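# Reseat two misplaced gears level on furnace tray lugs

## Task

Fix the two gears that are placed wrongly so that each gear on the furnace tray rests flat on its lug with its smaller end facing upward, then release the grippers.

## Robot and tools

Robot: two arms, left_arm and right_arm, each on its own mounting plate; one metal frame behind them carries both plates. A 'too close' warning treats each plate and its half of that frame as part of the arm mounted there. Calibrated base positions in the scene frame: left_arm (-0.026, +0.373, +0.194) m, right_arm (-0.014, -0.196, +0.194) m, both nearly unrotated.

Scene frame: origin at table-top height, halfway between the nominal bases; +x points out over the table, +z up, left_arm lies toward +y. Arm names do not match image sides. Printed hand positions (end_effector_position, metres) and orientations (end_effector_quat_wxyz) are in this frame and may be a few cm off, more when reaching far. end_effector_position is the point between the finger pads, roughly 1 cm short of the fingertips. Fingers extend along the gripper's +z and close along its y.

Row layout (used by execute_actions and move): exactly 14 numbers, always both arms. First left_arm: shoulder, elbow, waist, wrist pitch, wrist yaw, wrist roll (absolute joint angles in radians, same order as Joint positions prints), then its opening; then the same seven for right_arm. Opening runs from -1 (shut) to +1 (fully open); between those, the fingers go to where grip_measured would read that value. Stated joint ranges (rad): shoulder 0.000 to 3.142, elbow 0.000 to 3.019, waist -2.880 to 2.880, wrist pitch -1.693 to 1.571, wrist yaw -1.571 to 1.571, wrist roll -2.094 to 2.094. True ends may differ by up to 0.084; a target beyond that margin and outside the current angle is rejected, and a target past the real end is clipped there ('joint sent to its limit'). To keep an arm or gripper still, resend its current 'Joint targets' values and its current opening; writing 0 for an opening is itself a command.

execute_actions(actions, cameras): actions is a list of actions; each action is a table of 1 to 15 rows, one row per 1/30 s control step, and the last row is held for the remainder of the 15 steps. An empty list just reports state and images. cameras chooses images: omitted/null/["all"] gives all, [] gives none; an unknown name invalidates the call.

move(target, speed, blend, opening_speed, blocking, cameras): target is one 14-number row or a list of up to 15 rows, each an absolute joint goal for both arms. All joints are timed together, so the hand traces a curve; nothing is avoided en route, including the other arm. speed (rad/s, 0.01 to 12.57, default 0.5) caps the joint with the longest travel; one value or one per target. blend (rad) rounds corners between listed targets. opening_speed (per second on the -1..+1 scale, at least 0.2) ramps the grippers; use a low value when closing on something fragile. blocking=false returns early while motion continues; a new move then takes over from the current point. Paths take at least 0.5 s, and the whole list must fit in 10 s. The result adds a 'move:' line: done, off_target (resting more than 0.035 rad from target), moving, held, fault, plus limits=held if steps were withheld. None of these says whether the arm touches something.

wait(seconds 0 to 10): let time pass holding the last commands; a running move continues. stop(): brakes a running move (needs room if fast). zoom_image(camera, region=[x0,y0,x1,y1] in pixels from the top-left, up to 504x504): closer view of the latest image of cam_head_left, cam_head_right, cam_left_wrist or cam_right_wrist. read_manual(section="licences"): licence texts only. finished_scene(scene): ends the current scene, given its number; irreversible, and the goal must hold without the robot.

Result lines: Joint positions and Joint velocities list, per arm, the six joints in row order then the finger-pad gap (m; 0.094 fully open). 'within noise' means the arm is still. Joint targets shows what the joints are being driven to now. Tool commands shows present gripper commands. grip_measured is finger opening on the command scale (reads slightly wide when empty, narrower than a gripped part). grip_effort_nm is gripper motor effort, negative closing; not a pad force. Joint torques follow joint order; numbers 2 and 4 wrap at ±28 N m. 'joint command not followed' means the clearance check altered that arm's targets. MOTOR HOT warns of heating; at 100 °C an OVER-TEMPERATURE FAULT drops that arm for 30 s or more, so avoid long holds with arms stretched or pushing.

Motion limits: each joint's target is kept within a lead of its measured angle (waist and shoulder 0.716, elbow 0.645, wrist pitch 0.69, wrist yaw 1.84, wrist roll 3.24 rad), and targets moving the gripper over 110 mm at once are scaled back. Wrist joints are weak and have play.

Cameras: cam_head_left and cam_head_right 896x504, cam_left_wrist and cam_right_wrist 672x504 fisheye.

Avoid: dropping gears, releasing a part still moving, fast or forceful contact, pressing targets deep past contact, any contact between the two arms (including one gripper closing on the other), and anything leaving the table. To release, command an opening well above grip_measured.

Each tool is called after "Emit:" as name(argument=value, ...), one argument or row to a line, values as JSON.

## Session

Emit:
execute_actions(
  actions=[],
)

Scene clock: 0.00 s.
left_arm: end_effector_position=(+0.1427, -0.0597, +0.3114) grip_measured=+1.000 grip_effort_nm=n/a end_effector_quat_wxyz=(+0.036, +0.686, +0.715, -0.132) | right_arm: end_effector_position=(+0.1339, -0.7400, +0.3461) grip_measured=+1.000 grip_effort_nm=n/a end_effector_quat_wxyz=(-0.096, +0.930, +0.300, -0.190)
Joint names: [shoulder, elbow, waist, wrist pitch, wrist yaw, wrist roll]
Joint positions: left_arm=[1.537 1.115 -1.093 -0.99 0.207 0.389 0.094] | right_arm=[1.971 1.803 -1.201 -1.616 0.362 1.361 0.094]
Joint velocities: within noise
Joint torques (N m): no reading
Motor temperatures (°C): left_arm=[30 34 30 30 31 29 31] | right_arm=[34 34 30 30 29 29 28]
Heat: left arm: hottest elbow 34 °C; right arm: hottest shoulder 34 °C.
Joint targets: left_arm=[1.542 1.137 -1.093 -0.989 0.207 0.389] | right_arm=[1.964 1.827 -1.201 -1.617 0.362 1.361]
Tool commands: left_gripper/opening=+1.0 right_gripper/opening=+1.0

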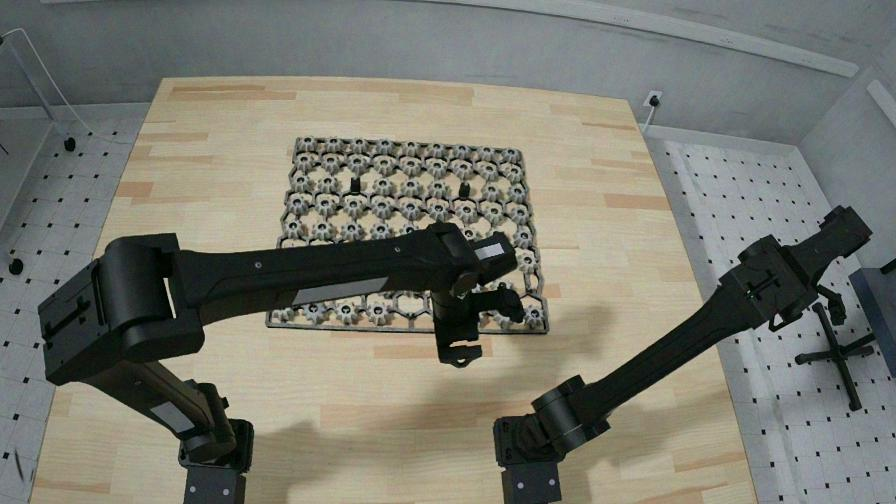

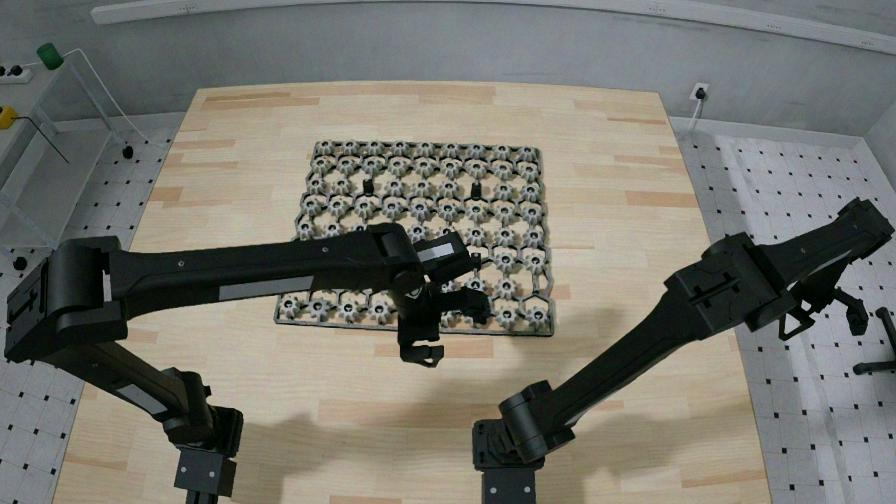

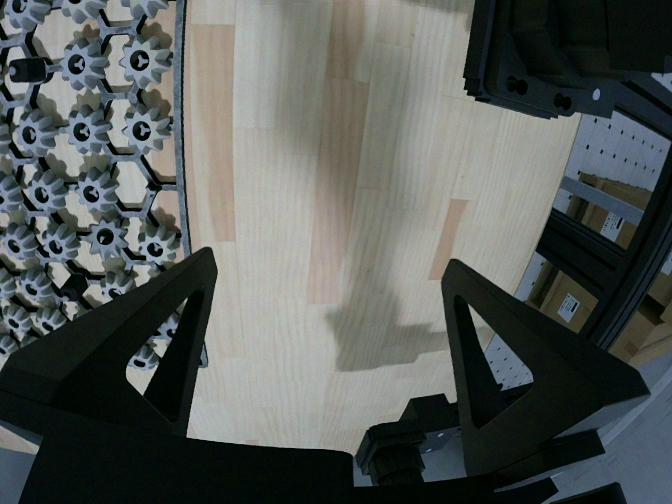

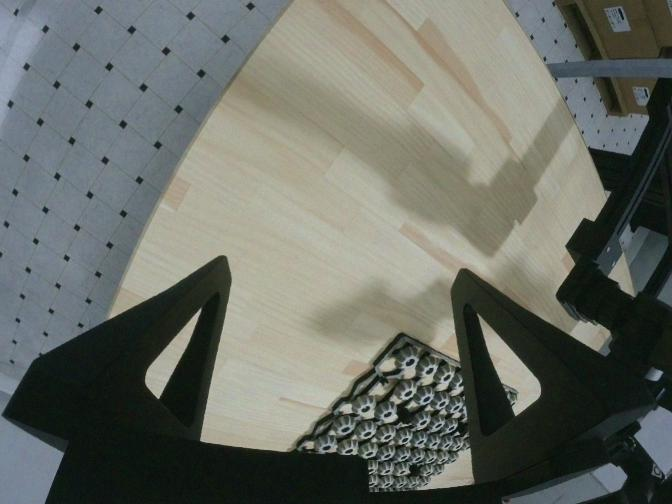

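Emit:
move(
  target=[1.542,1.137,0.8,-0.989,0.207,0.389,1,1.964,1.827,-1.201,-1.617,0.362,1.361,1],
  speed=1.0,
  cameras=["cam_head_left","cam_head_right"],
)

Emit:
zoom_image(
  camera="cam_head_left",
  region=[255, 125, 415, 345],
)

Emit:
zoom_image(
  camera="cam_head_left",
  region=[400, 125, 560, 345],
)

Emit:
zoom_image(
  camera="cam_head_right",
  region=[265, 130, 420, 345],
)

Emit:
zoom_image(
  camera="cam_head_right",
  region=[405, 130, 560, 345],
)

Scene clock: 33.60 s.
left_arm: end_effector_position=(+0.3322, +0.6718, +0.3022) grip_measured=+1.000 grip_effort_nm=-0.037 end_effector_quat_wxyz=(+0.116, -0.182, +0.975, -0.047) | right_arm: end_effector_position=(+0.1339, -0.7400, +0.3461) grip_measured=+1.000 grip_effort_nm=0.032 end_effector_quat_wxyz=(-0.096, +0.930, +0.300, -0.190)
Joint names: [shoulder, elbow, waist, wrist pitch, wrist yaw, wrist roll]
Joint positions: left_arm=[1.537 1.115 0.804 -0.99 0.207 0.389 0.094] | right_arm=[1.971 1.803 -1.201 -1.616 0.362 1.361 0.094]
Joint velocities: within noise
Joint torques (N m): left_arm=[-11.34 10.15 -0.91 0.66 0.19 -0.09] | right_arm=[-20.25 8.96 -0.03 -0.1 0.25 0.13]
Motor temperatures (°C): left_arm=[31 38 30 30 31 29 31] | right_arm=[38 37 30 30 29 28 28]
Heat: left arm: hottest elbow 38 °C; right arm: hottest shoulder 38 °C.
Joint targets: left_arm=[1.542 1.137 0.800 -0.989 0.207 0.389] | right_arm=[1.964 1.827 -1.201 -1.617 0.362 1.361]
move: done
Images, in order (width x height): cam_head_left 896x504, cam_head_right 896x504.

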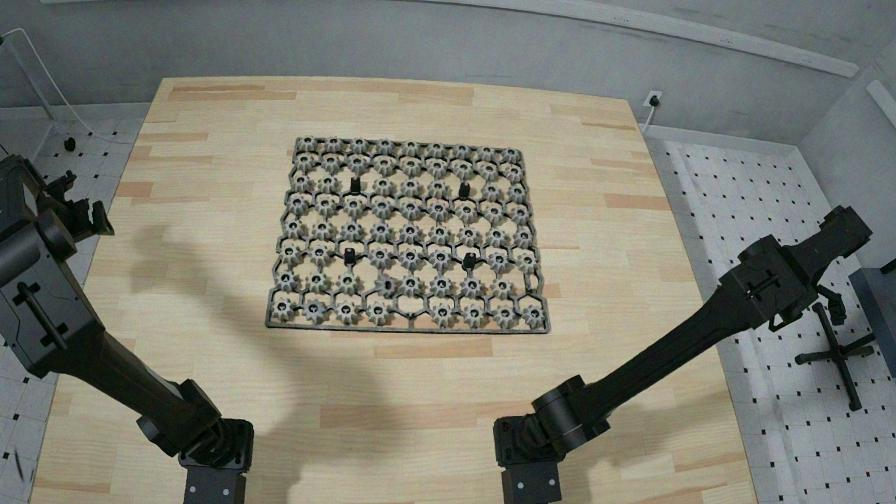

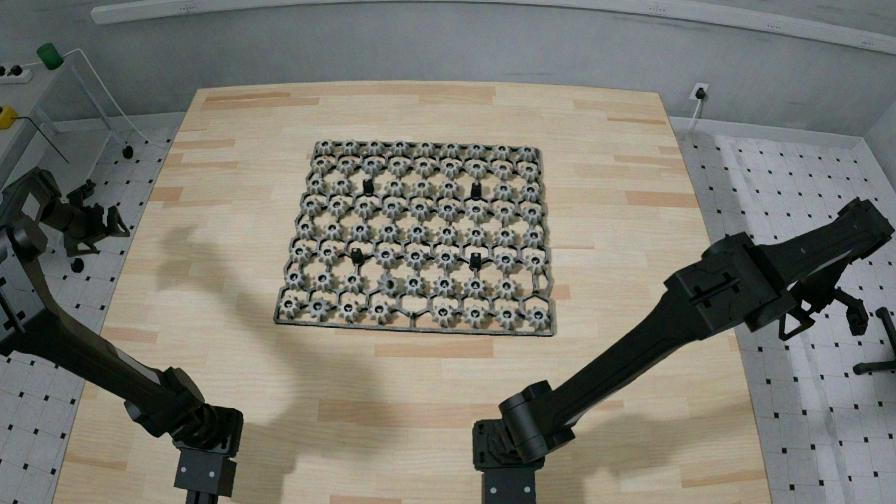

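Scaled by 2.291 from the camera's 896x504 image, which has a finer 1280x720 frame.

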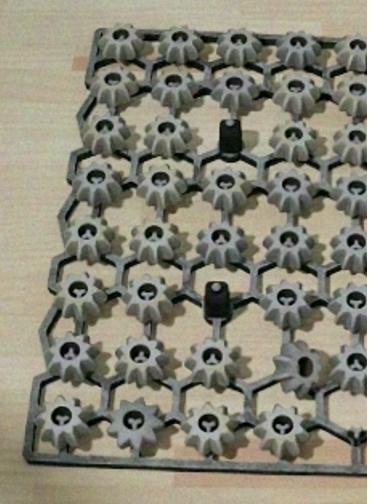

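Scaled by 2.291 from the camera's 896x504 image, which has a finer 1280x720 frame.

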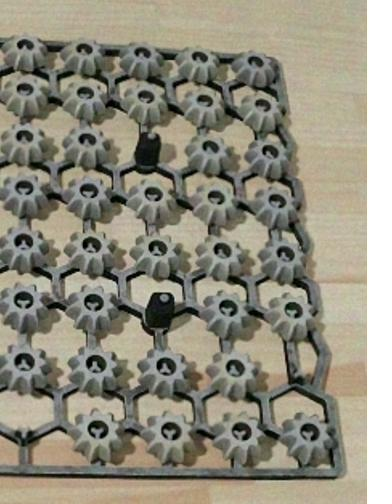

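Scaled by 2.344 from the camera's 896x504 image, which has a finer 1280x720 frame.

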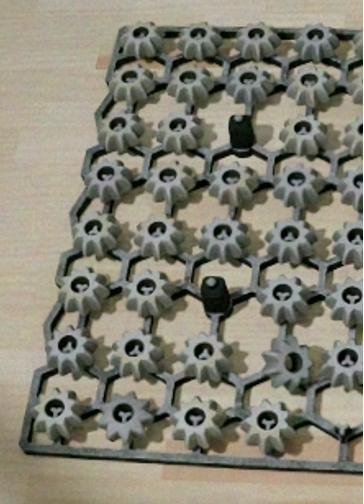

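Scaled by 2.344 from the camera's 896x504 image, which has a finer 1280x720 frame.

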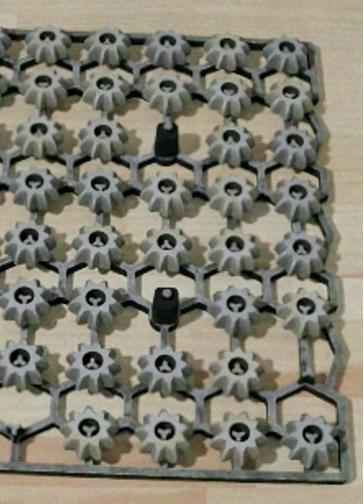

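Emit:
zoom_image(
  camera="cam_head_left",
  region=[350, 255, 450, 335],
)

Emit:
zoom_image(
  camera="cam_head_right",
  region=[350, 255, 450, 335],
)

Emit:
zoom_image(
  camera="cam_head_left",
  region=[265, 265, 365, 335],
)

Scaled by 5.040 from the camera's 896x504 image, which has a finer 1280x720 frame.

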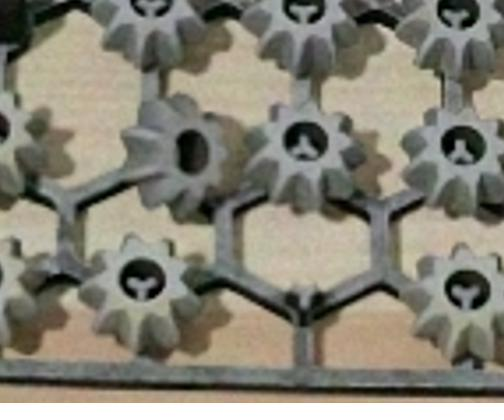

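Scaled by 5.040 from the camera's 896x504 image, which has a finer 1280x720 frame.

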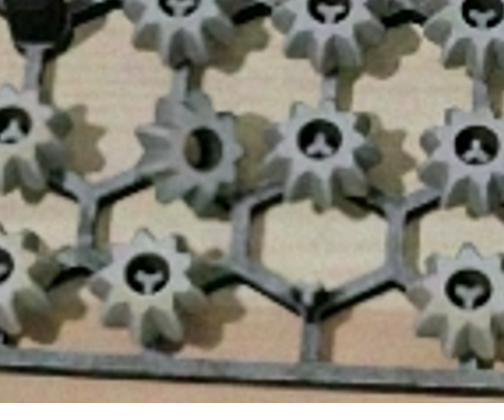

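Scaled by 5.040 from the camera's 896x504 image, which has a finer 1280x720 frame.

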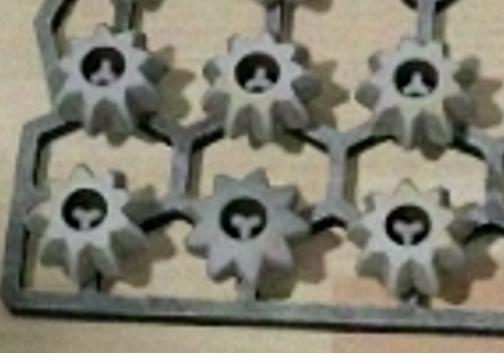

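Emit:
move(
  target=[1.587,0.851,-0.598,-0.834,0,0,1,1.964,1.827,-1.201,-1.617,0.362,1.361,1],
  speed=1.0,
)

Emit:
zoom_image(
  camera="cam_left_wrist",
  region=[84, 0, 588, 504],
)

Scene clock: 85.53 s.
left_arm: end_effector_position=(+0.2816, +0.1447, +0.2083) grip_measured=+1.000 grip_effort_nm=-0.046 end_effector_quat_wxyz=(+0.004, +0.320, +0.947, -0.011) | right_arm: end_effector_position=(+0.1339, -0.7400, +0.3461) grip_measured=+1.000 grip_effort_nm=0.037 end_effector_quat_wxyz=(-0.096, +0.930, +0.300, -0.190)
Joint names: [shoulder, elbow, waist, wrist pitch, wrist yaw, wrist roll]
Joint positions: left_arm=[1.566 0.861 -0.603 -0.847 0.004 0.016 0.094] | right_arm=[1.971 1.803 -1.201 -1.616 0.362 1.361 0.094]
Joint velocities: within noise
Joint torques (N m): left_arm=[-8.7 6.17 0.03 0.92 -0.18 -0.28] | right_arm=[-20.19 8.96 0.03 -0.08 0.25 0.12]
Motor temperatures (°C): left_arm=[32 41 30 30 31 29 31] | right_arm=[41 39 29 30 29 28 28]
Heat: left arm: hottest elbow 41 °C; right arm: hottest shoulder 41 °C.
Joint targets: left_arm=[1.587 0.851 -0.598 -0.834 0.000 0.000] | right_arm=[1.964 1.827 -1.201 -1.617 0.362 1.361]
move: done

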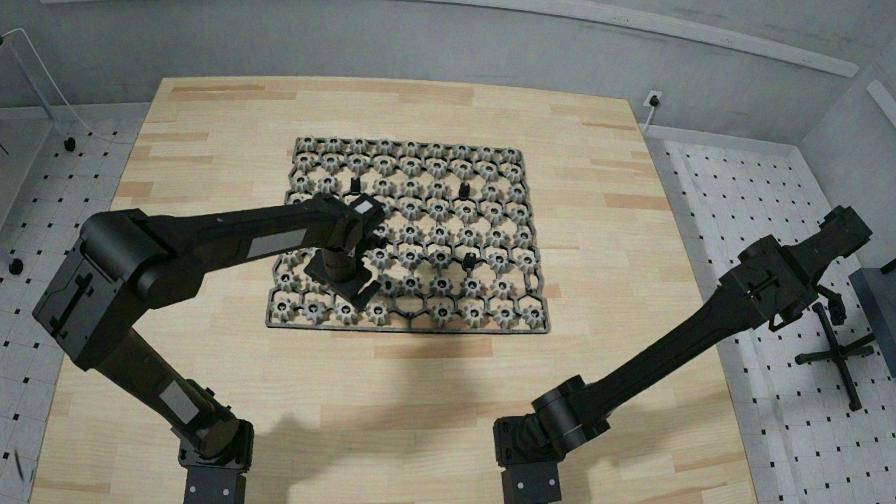

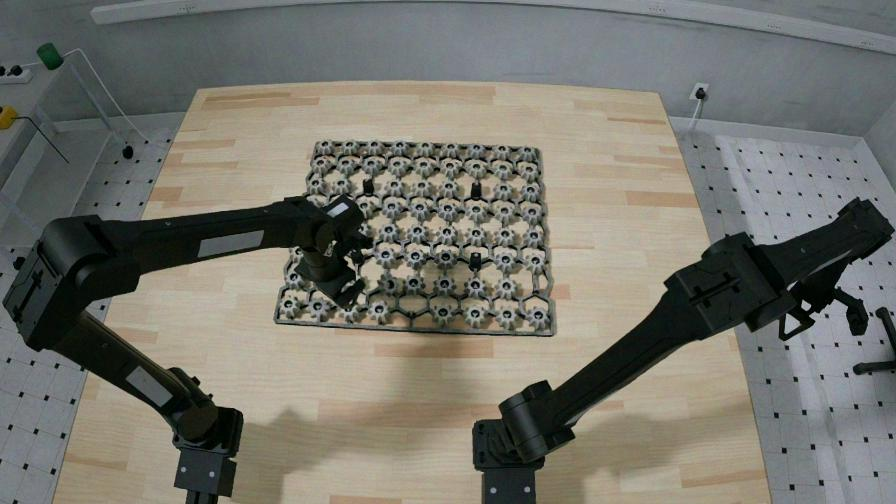

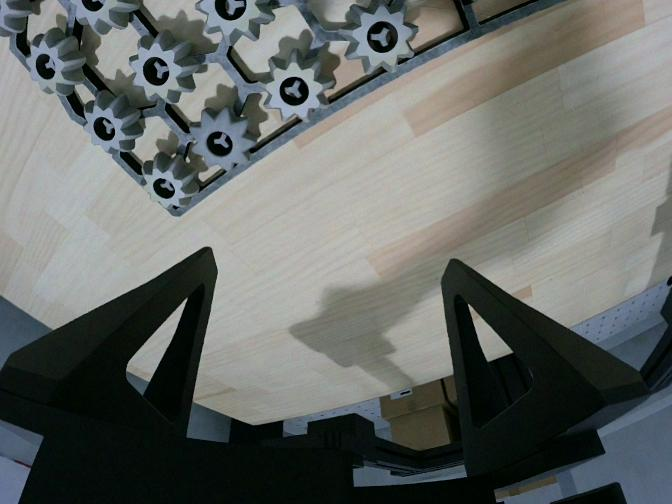

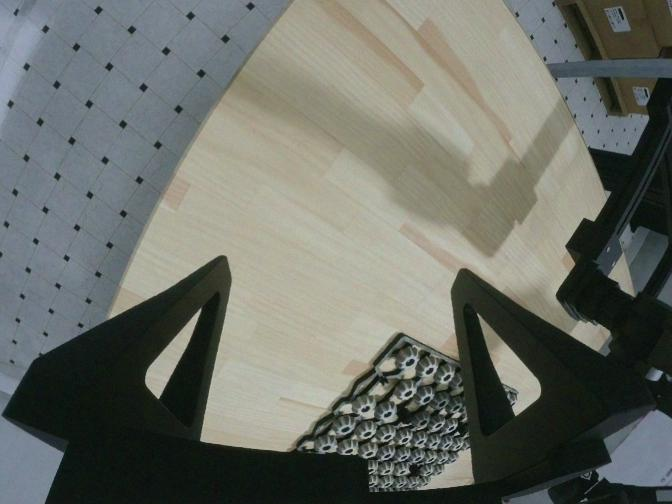

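Scaled by 1.000.

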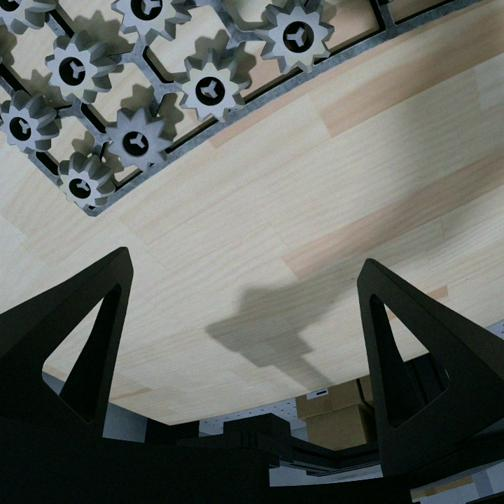

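Emit:
move(
  target=[2.023,1.503,-0.53,-1.05,0,0,1,1.964,1.827,-1.201,-1.617,0.362,1.361,1],
  speed=0.8,
  cameras=["cam_left_wrist"],
)

Emit:
zoom_image(
  camera="cam_left_wrist",
  region=[84, 0, 588, 504],
)

Scene clock: 135.57 s.
left_arm: end_effector_position=(+0.4505, +0.0677, +0.1942) grip_measured=+1.000 grip_effort_nm=-0.042 end_effector_quat_wxyz=(-0.009, +0.287, +0.958, -0.007) | right_arm: end_effector_position=(+0.1339, -0.7400, +0.3461) grip_measured=+1.000 grip_effort_nm=0.037 end_effector_quat_wxyz=(-0.096, +0.930, +0.300, -0.190)
Joint names: [shoulder, elbow, waist, wrist pitch, wrist yaw, wrist roll]
Joint positions: left_arm=[2.001 1.458 -0.536 -1.038 0.004 0.015 0.094] | right_arm=[1.971 1.803 -1.201 -1.616 0.362 1.361 0.094]
Joint velocities: within noise
Joint torques (N m): left_arm=[-15.5 11.17 -0.32 -0.36 -0.17 -0.27] | right_arm=[-20.25 8.98 0.03 -0.08 0.26 0.13]
Motor temperatures (°C): left_arm=[32 39 30 29 31 29 31] | right_arm=[42 40 29 30 29 28 28]
Heat: left arm: hottest elbow 39 °C; right arm: hottest shoulder 42 °C.
Joint targets: left_arm=[2.023 1.503 -0.530 -1.050 0.000 -0.001] | right_arm=[1.964 1.827 -1.201 -1.617 0.362 1.361]
move: off_target (left_arm); left_arm: the elbow is farthest, 0.045 rad from its target
Images, in order (width x height): cam_left_wrist 672x504.

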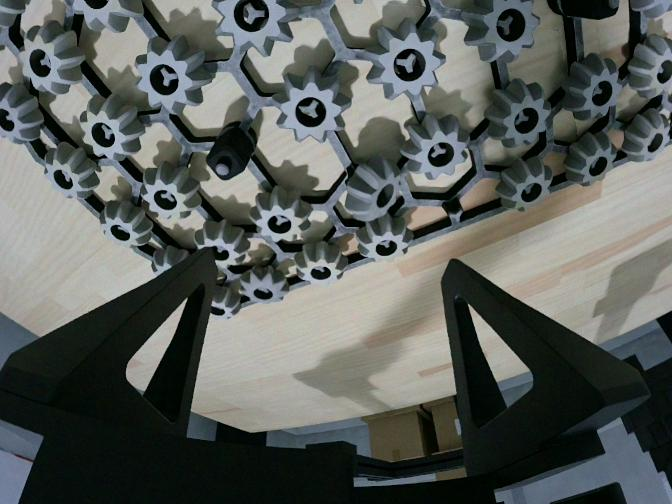

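Scaled by 1.000.

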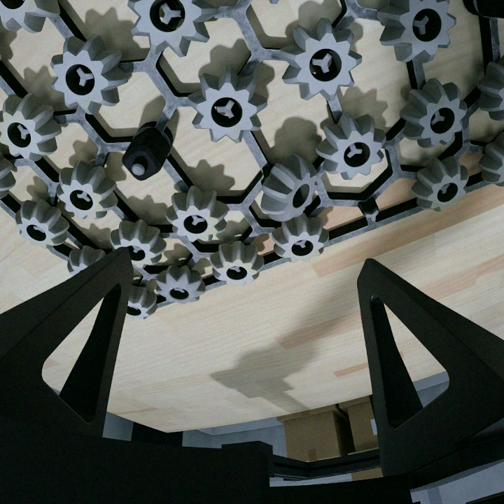

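Emit:
zoom_image(
  camera="cam_left_wrist",
  region=[300, 110, 500, 260],
)

Emit:
zoom_image(
  camera="cam_left_wrist",
  region=[180, 180, 340, 310],
)

Scaled by 2.520 from the camera's 672x504 image, which has a finer 960x720 frame.

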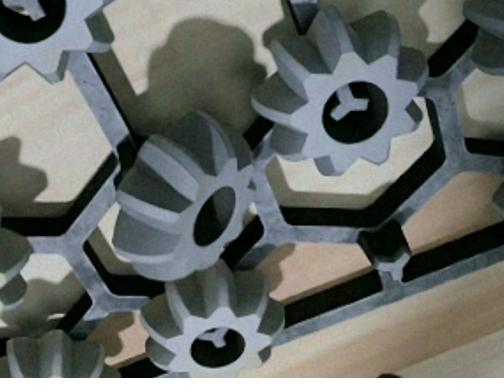

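Scaled by 3.150 from the camera's 672x504 image, which has a finer 960x720 frame.

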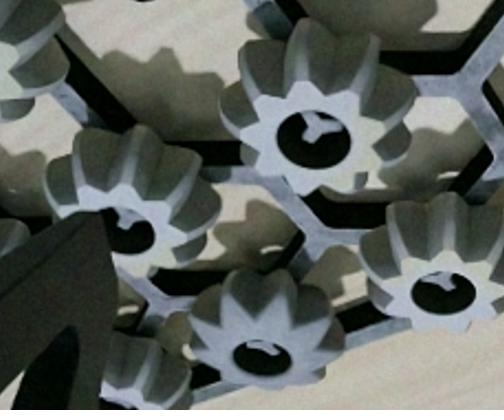

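Emit:
move(
  target=[1.587,0.851,0.4,-0.834,0,0,1,1.701,1.002,0.377,-0.872,0,2.0,1],
  speed=0.9,
  cameras=["cam_right_wrist","cam_head_left"],
)

Emit:
zoom_image(
  camera="cam_right_wrist",
  region=[200, 100, 500, 325],
)

Scene clock: 174.53 s.
left_arm: end_effector_position=(+0.3269, +0.5108, +0.1920) grip_measured=+1.000 grip_effort_nm=-0.046 end_effector_quat_wxyz=(-0.013, -0.179, +0.984, -0.007) | right_arm: end_effector_position=(+0.3800, -0.0386, +0.1911) grip_measured=+1.000 grip_effort_nm=0.027 end_effector_quat_wxyz=(-0.014, +0.720, +0.694, -0.018)
Joint names: [shoulder, elbow, waist, wrist pitch, wrist yaw, wrist roll]
Joint positions: left_arm=[1.6 0.86 0.407 -0.846 0.003 0.015 0.094] | right_arm=[1.718 1.007 0.378 -0.898 0.001 1.988 0.094]
Joint velocities: within noise
Joint torques (N m): left_arm=[-11.46 5.83 -1.14 0.83 -0.12 -0.25] | right_arm=[-14.45 5.44 0.03 0.79 -0.01 0.22]
Motor temperatures (°C): left_arm=[34 41 30 29 31 29 31] | right_arm=[42 40 29 29 29 28 28]
Heat: left arm: hottest elbow 41 °C; right arm: hottest shoulder 42 °C.
Joint targets: left_arm=[1.587 0.851 0.400 -0.833 0.000 0.000] | right_arm=[1.701 1.002 0.377 -0.882 0.000 2.001]
move: done
Images, in order (width x height): cam_head_left 896x504, cam_right_wrist 672x504.

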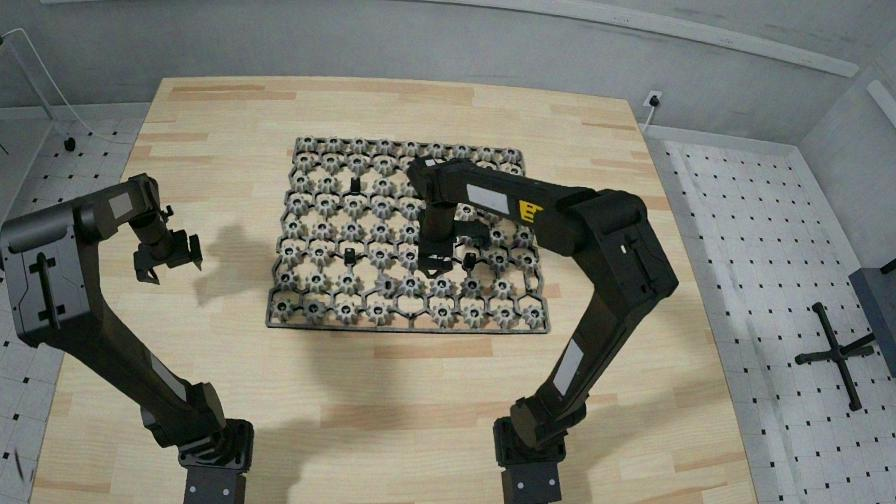

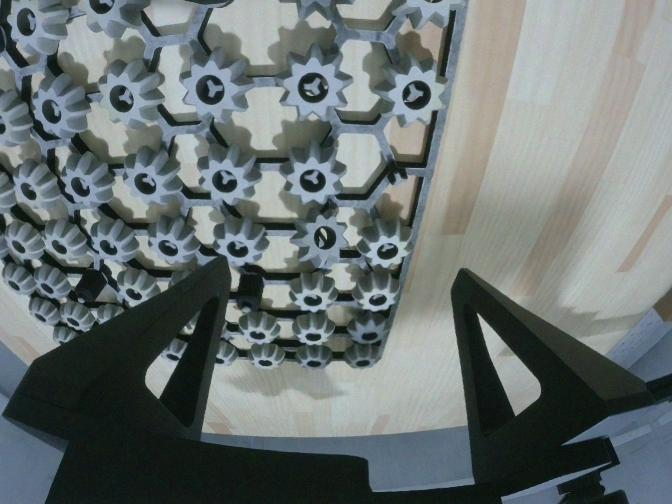

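Scaled by 1.680 from the camera's 672x504 image, which has a finer 960x720 frame.

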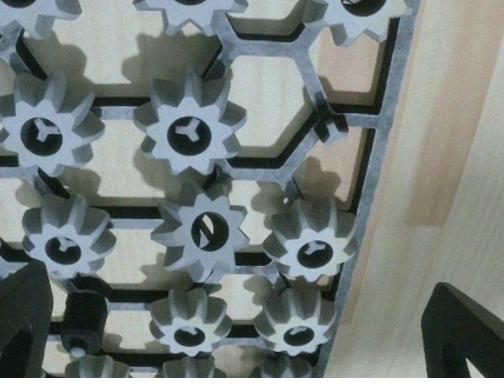

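Emit:
move(
  target=[1.587,0.851,0.4,-0.834,0,0,1,2.05,0.578,0.2775,0.537,-0.631,-0.6745,0.65],
  speed=0.9,
)

Emit:
zoom_image(
  camera="cam_right_wrist",
  region=[200, 100, 500, 325],
)

Scene clock: 231.90 s.
left_arm: end_effector_position=(+0.3269, +0.5108, +0.1920) grip_measured=+1.000 grip_effort_nm=-0.046 end_effector_quat_wxyz=(-0.013, -0.179, +0.984, -0.007) | right_arm: end_effector_position=(+0.3607, +0.0199, +0.0742) grip_measured=+0.651 grip_effort_nm=-0.042 end_effector_quat_wxyz=(+0.337, -0.491, +0.767, +0.238)
Joint names: [shoulder, elbow, waist, wrist pitch, wrist yaw, wrist roll]
Joint positions: left_arm=[1.6 0.86 0.407 -0.846 0.003 0.015 0.094] | right_arm=[2.045 0.584 0.284 0.511 -0.618 -0.653 0.078]
Joint velocities: within noise
Joint torques (N m): left_arm=[-11.4 5.85 -1.08 0.73 -0.12 -0.26] | right_arm=[-11.58 1.68 -0.26 2.1 -0.55 -0.02]
Motor temperatures (°C): left_arm=[35 39 30 29 31 29 31] | right_arm=[40 38 29 29 28 28 28]
Heat: left arm: hottest elbow 39 °C; right arm: hottest shoulder 40 °C.
Joint targets: left_arm=[1.587 0.851 0.400 -0.834 0.000 0.000] | right_arm=[2.050 0.578 0.277 0.537 -0.624 -0.666]
move: done

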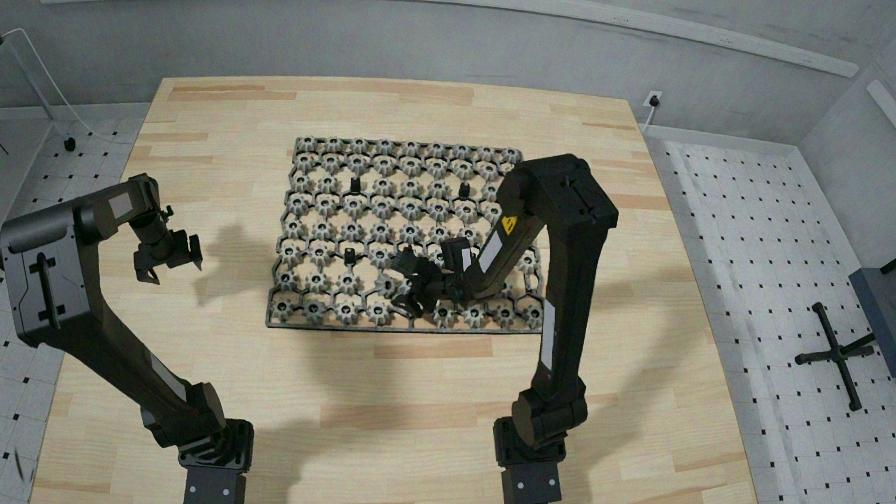

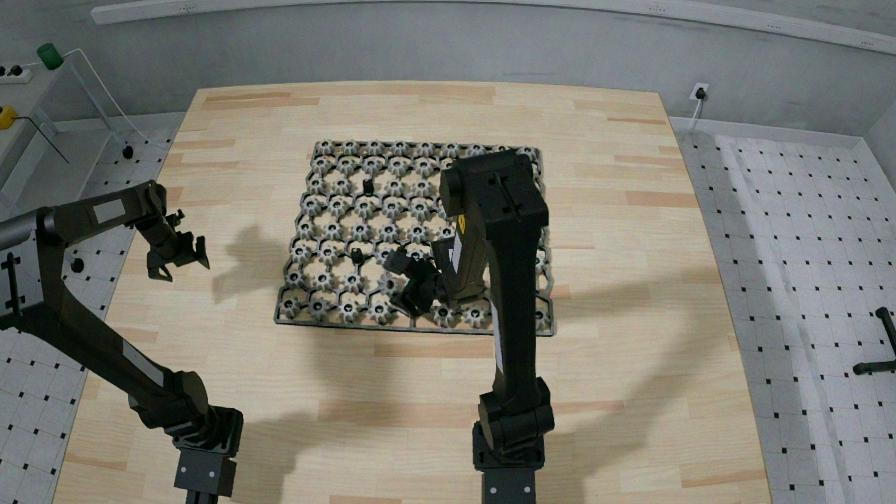

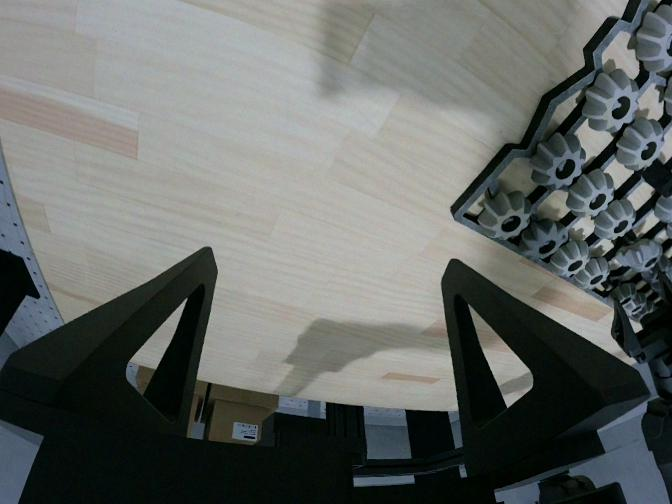

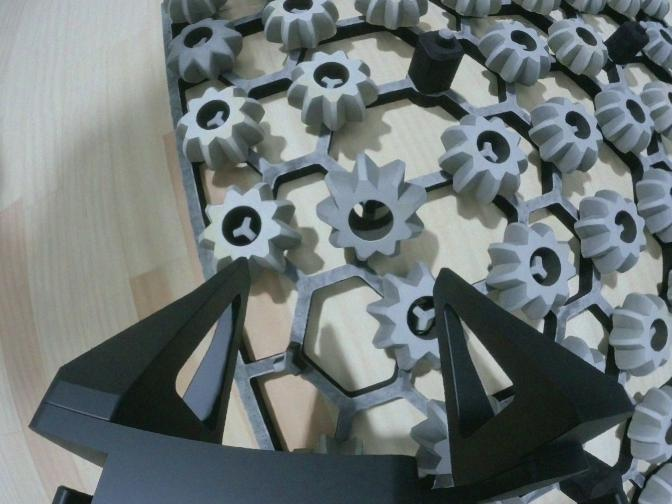

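Scaled by 1.680 from the camera's 672x504 image, which has a finer 960x720 frame.

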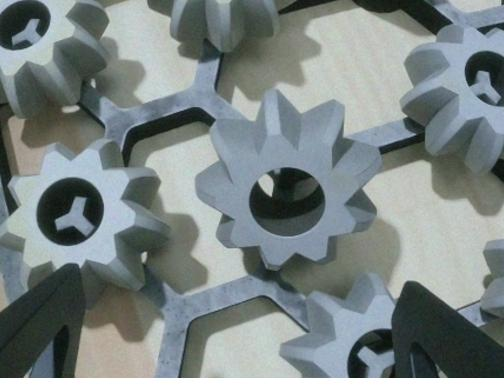

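Emit:
move(
  target=[1.587,0.851,0.4,-0.834,0,0,1,1.954,0.724,0.354,0.067,-0.416,-0.752,0.65],
  speed=0.7,
  cameras=["cam_right_wrist"],
)

Emit:
zoom_image(
  camera="cam_right_wrist",
  region=[200, 75, 500, 300],
)

Scene clock: 260.77 s.
left_arm: end_effector_position=(+0.3269, +0.5108, +0.1920) grip_measured=+1.000 grip_effort_nm=-0.051 end_effector_quat_wxyz=(-0.013, -0.179, +0.984, -0.007) | right_arm: end_effector_position=(+0.3662, +0.0199, +0.0672) grip_measured=+0.651 grip_effort_nm=-0.037 end_effector_quat_wxyz=(+0.223, -0.530, +0.800, +0.172)
Joint names: [shoulder, elbow, waist, wrist pitch, wrist yaw, wrist roll]
Joint positions: left_arm=[1.6 0.86 0.407 -0.846 0.003 0.015 0.094] | right_arm=[1.966 0.7 0.349 0.083 -0.421 -0.739 0.078]
Joint velocities: within noise
Joint torques (N m): left_arm=[-11.46 5.85 -1.08 0.73 -0.12 -0.26] | right_arm=[-13.86 4.93 0.56 0.36 -0.18 -0.01]
Motor temperatures (°C): left_arm=[35 38 30 29 31 29 31] | right_arm=[39 36 29 29 29 28 28]
Heat: left arm: hottest elbow 38 °C; right arm: hottest shoulder 39 °C.
Joint targets: left_arm=[1.587 0.851 0.400 -0.834 0.000 0.000] | right_arm=[1.954 0.724 0.354 0.067 -0.417 -0.752]
move: done
Images, in order (width x height): cam_right_wrist 672x504.

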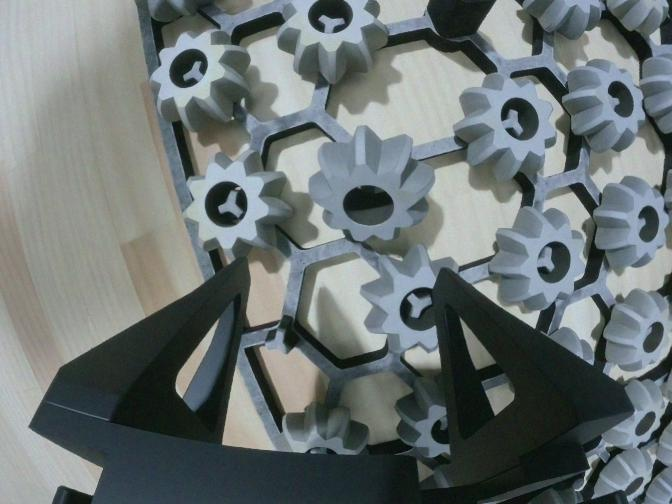

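Scaled by 1.680 from the camera's 672x504 image, which has a finer 960x720 frame.

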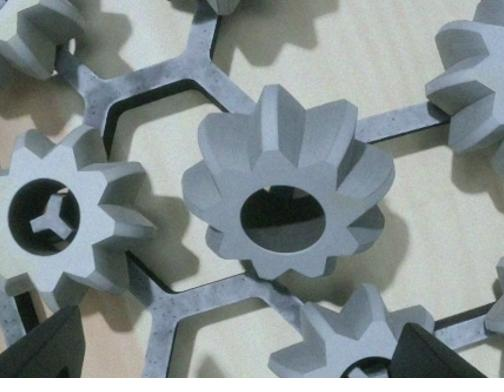

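Emit:
move(
  target=[1.587,0.851,0.4,-0.834,0,0,1,1.944,0.748,0.359,0.051,-0.412,-0.765,0.65],
  speed=0.3,
  cameras=["cam_right_wrist"],
)

Scene clock: 274.37 s.
left_arm: end_effector_position=(+0.3269, +0.5108, +0.1920) grip_measured=+1.000 grip_effort_nm=-0.042 end_effector_quat_wxyz=(-0.013, -0.179, +0.984, -0.007) | right_arm: end_effector_position=(+0.3757, +0.0240, +0.0728) grip_measured=+0.651 grip_effort_nm=-0.037 end_effector_quat_wxyz=(+0.229, -0.537, +0.794, +0.167)
Joint names: [shoulder, elbow, waist, wrist pitch, wrist yaw, wrist roll]
Joint positions: left_arm=[1.6 0.86 0.407 -0.846 0.003 0.015 0.094] | right_arm=[1.959 0.721 0.352 0.066 -0.416 -0.753 0.078]
Joint velocities: within noise
Joint torques (N m): left_arm=[-11.34 5.85 -1.08 0.77 -0.11 -0.26] | right_arm=[-14.21 5.33 0.67 0.35 -0.17 -0.01]
Motor temperatures (°C): left_arm=[35 38 30 29 31 29 31] | right_arm=[39 36 29 29 28 28 28]
Heat: left arm: hottest elbow 38 °C; right arm: hottest shoulder 39 °C.
Joint targets: left_arm=[1.587 0.851 0.400 -0.834 0.000 0.000] | right_arm=[1.944 0.748 0.359 0.050 -0.412 -0.766]
move: done
Images, in order (width x height): cam_right_wrist 672x504.

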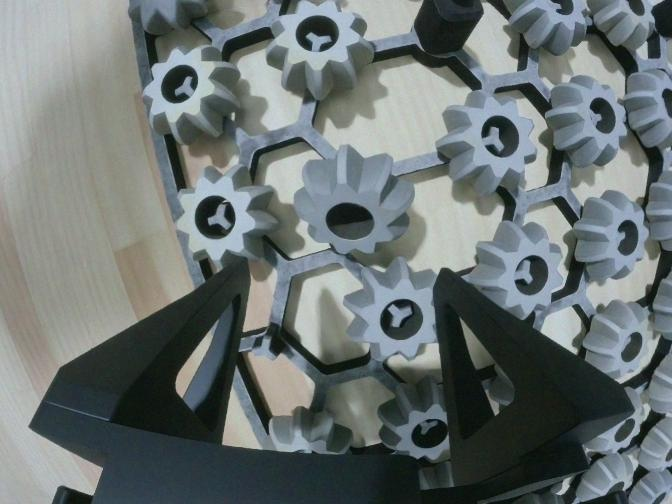

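Emit:
move(
  target=[1.587,0.851,0.4,-0.834,0,0,1,2.1125,0.847,0.421,0.152,-0.387,-0.706,0.5],
  speed=0.15,
  cameras=["cam_right_wrist","cam_head_right"],
)

Emit:
zoom_image(
  camera="cam_right_wrist",
  region=[180, 75, 520, 330],
)

Scene clock: 290.90 s.
left_arm: end_effector_position=(+0.3269, +0.5108, +0.1920) grip_measured=+1.000 grip_effort_nm=-0.051 end_effector_quat_wxyz=(-0.013, -0.179, +0.984, -0.007) | right_arm: end_effector_position=(+0.3926, +0.0578, +0.0335) grip_measured=+0.501 grip_effort_nm=-0.027 end_effector_quat_wxyz=(+0.228, -0.551, +0.786, +0.163)
Joint names: [shoulder, elbow, waist, wrist pitch, wrist yaw, wrist roll]
Joint positions: left_arm=[1.6 0.86 0.407 -0.846 0.003 0.015 0.094] | right_arm=[2.107 0.822 0.414 0.129 -0.39 -0.727 0.071]
Joint velocities: within noise
Joint torques (N m): left_arm=[-11.52 5.85 -1.03 0.76 -0.11 -0.25] | right_arm=[-13.98 4.89 0.67 1.77 -0.17 0.21]
Motor temperatures (°C): left_arm=[35 38 30 29 31 29 31] | right_arm=[38 36 29 29 28 28 28]
Heat: left arm: hottest elbow 38 °C; right arm: hottest shoulder 38 °C.
Joint targets: left_arm=[1.587 0.851 0.400 -0.834 0.000 0.000] | right_arm=[2.113 0.847 0.421 0.152 -0.386 -0.715]
move: done
Images, in order (width x height): cam_head_right 896x504, cam_right_wrist 672x504.

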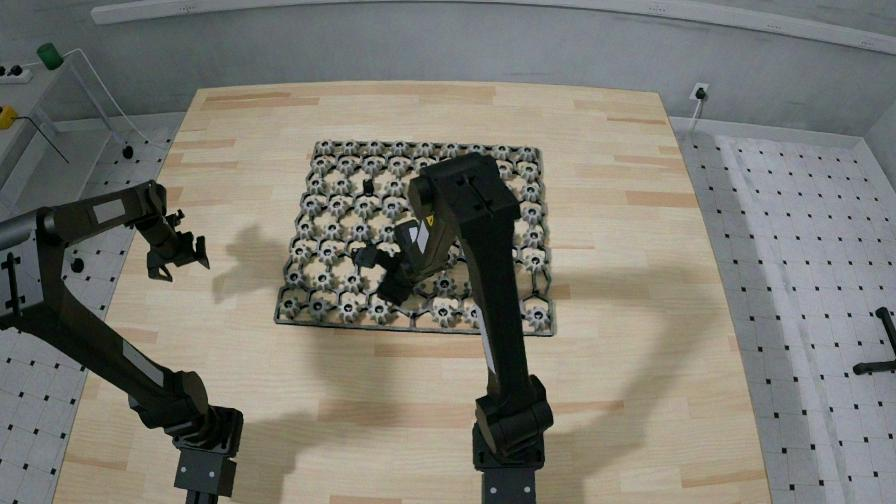

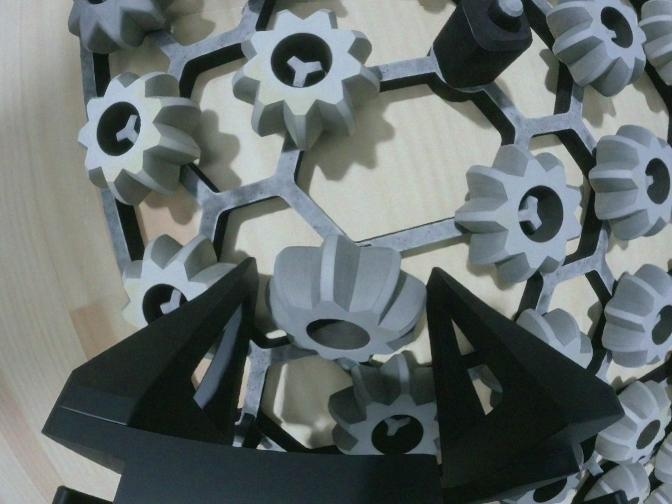

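Scaled by 1.482 from the camera's 672x504 image, which has a finer 960x720 frame.

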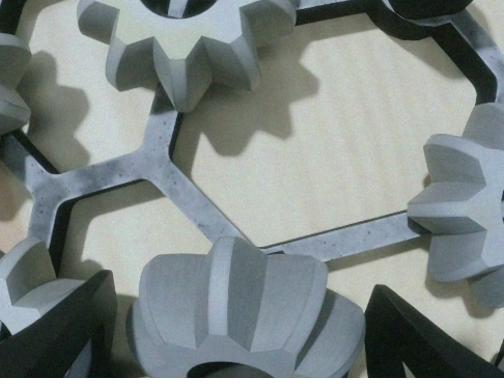

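Emit:
move(
  target=[1.587,0.851,0.4,-0.834,0,0,1,2.1125,0.847,0.421,0.152,-0.387,-0.706,0.05],
  opening_speed=0.25,
  cameras=["cam_right_wrist"],
)

Scene clock: 299.07 s.
left_arm: end_effector_position=(+0.3269, +0.5108, +0.1920) grip_measured=+1.000 grip_effort_nm=-0.051 end_effector_quat_wxyz=(-0.013, -0.179, +0.984, -0.007) | right_arm: end_effector_position=(+0.3925, +0.0579, +0.0335) grip_measured=+0.202 grip_effort_nm=-0.999 end_effector_quat_wxyz=(+0.227, -0.548, +0.788, +0.164)
Joint names: [shoulder, elbow, waist, wrist pitch, wrist yaw, wrist roll]
Joint positions: left_arm=[1.6 0.86 0.407 -0.846 0.003 0.015 0.094] | right_arm=[2.107 0.822 0.415 0.129 -0.39 -0.718 0.056]
Joint velocities: within noise
Joint torques (N m): left_arm=[-11.4 5.86 -0.97 0.79 -0.11 -0.26] | right_arm=[-14.04 4.92 0.79 1.77 -0.2 0.21]
Motor temperatures (°C): left_arm=[35 38 30 29 31 29 31] | right_arm=[38 36 29 29 28 28 28]
Heat: left arm: hottest elbow 38 °C; right arm: hottest shoulder 38 °C.
Joint targets: left_arm=[1.587 0.851 0.400 -0.834 0.000 0.000] | right_arm=[2.113 0.847 0.421 0.152 -0.387 -0.706]
move: done
Images, in order (width x height): cam_right_wrist 672x504.

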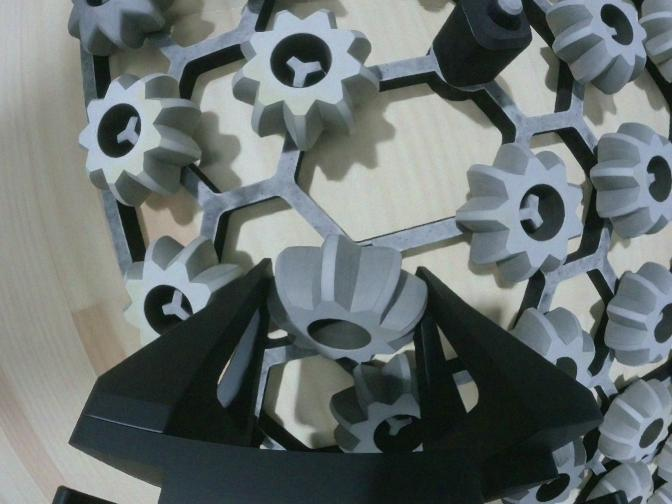

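Emit:
move(
  target=[1.587,0.851,0.4,-0.834,0,0,1,1.92,0.79,0.37,0.04,-0.42,-0.75,0.05],
  speed=0.2,
)

Scene clock: 308.70 s.
left_arm: end_effector_position=(+0.3269, +0.5108, +0.1920) grip_measured=+1.000 grip_effort_nm=-0.046 end_effector_quat_wxyz=(-0.013, -0.179, +0.984, -0.007) | right_arm: end_effector_position=(+0.4072, +0.0464, +0.0919) grip_measured=+0.201 grip_effort_nm=-0.989 end_effector_quat_wxyz=(+0.255, -0.538, +0.786, +0.163)
Joint names: [shoulder, elbow, waist, wrist pitch, wrist yaw, wrist roll]
Joint positions: left_arm=[1.6 0.86 0.407 -0.846 0.003 0.015 0.094] | right_arm=[1.949 0.791 0.375 0.051 -0.411 -0.729 0.056]
Joint velocities: within noise
Joint torques (N m): left_arm=[-11.46 5.82 -1.03 0.76 -0.11 -0.26] | right_arm=[-16.5 3.99 -0.5 0.83 -0.66 -0.02]
Motor temperatures (°C): left_arm=[35 38 30 29 31 29 31] | right_arm=[39 36 29 29 28 28 28]
Heat: left arm: hottest elbow 38 °C; right arm: hottest shoulder 39 °C.
Joint targets: left_arm=[1.587 0.851 0.400 -0.834 0.000 0.000] | right_arm=[1.920 0.790 0.370 0.040 -0.421 -0.741]
move: done

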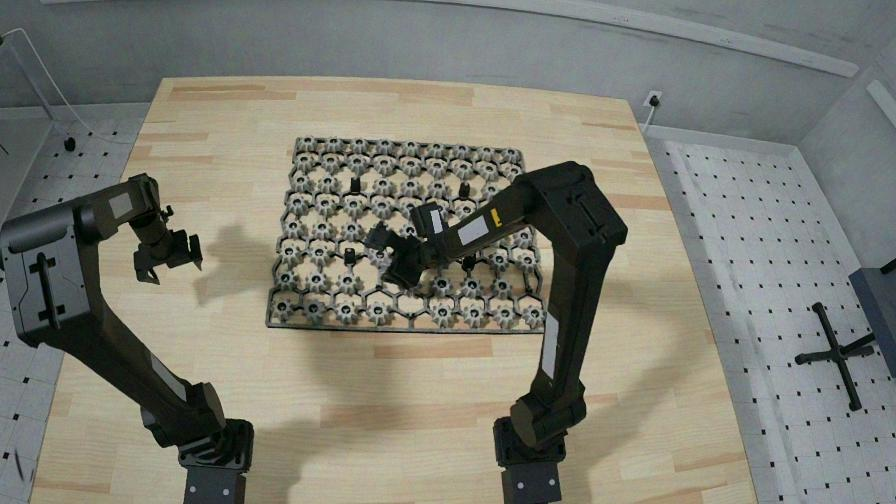

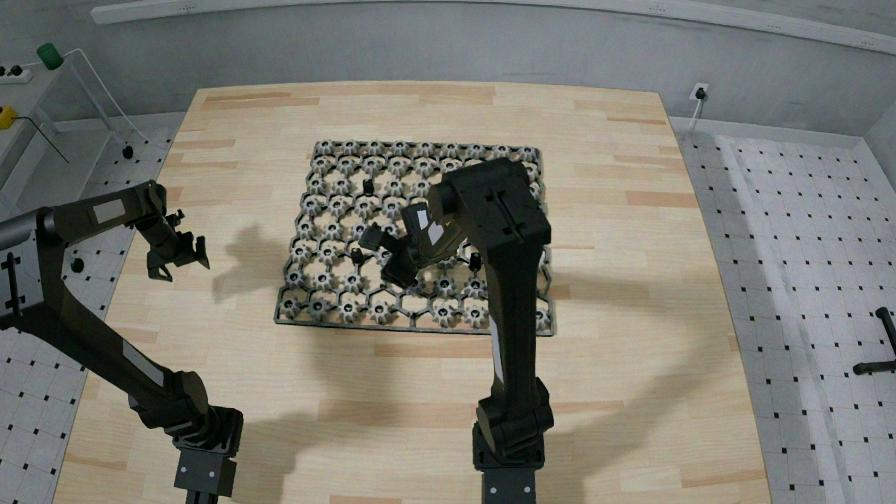

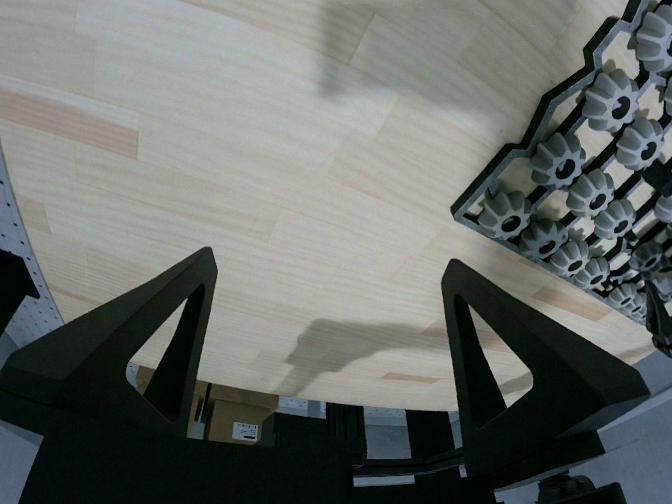

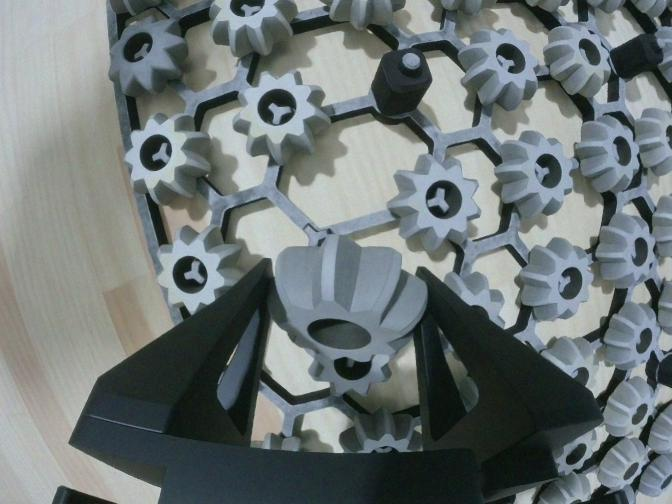

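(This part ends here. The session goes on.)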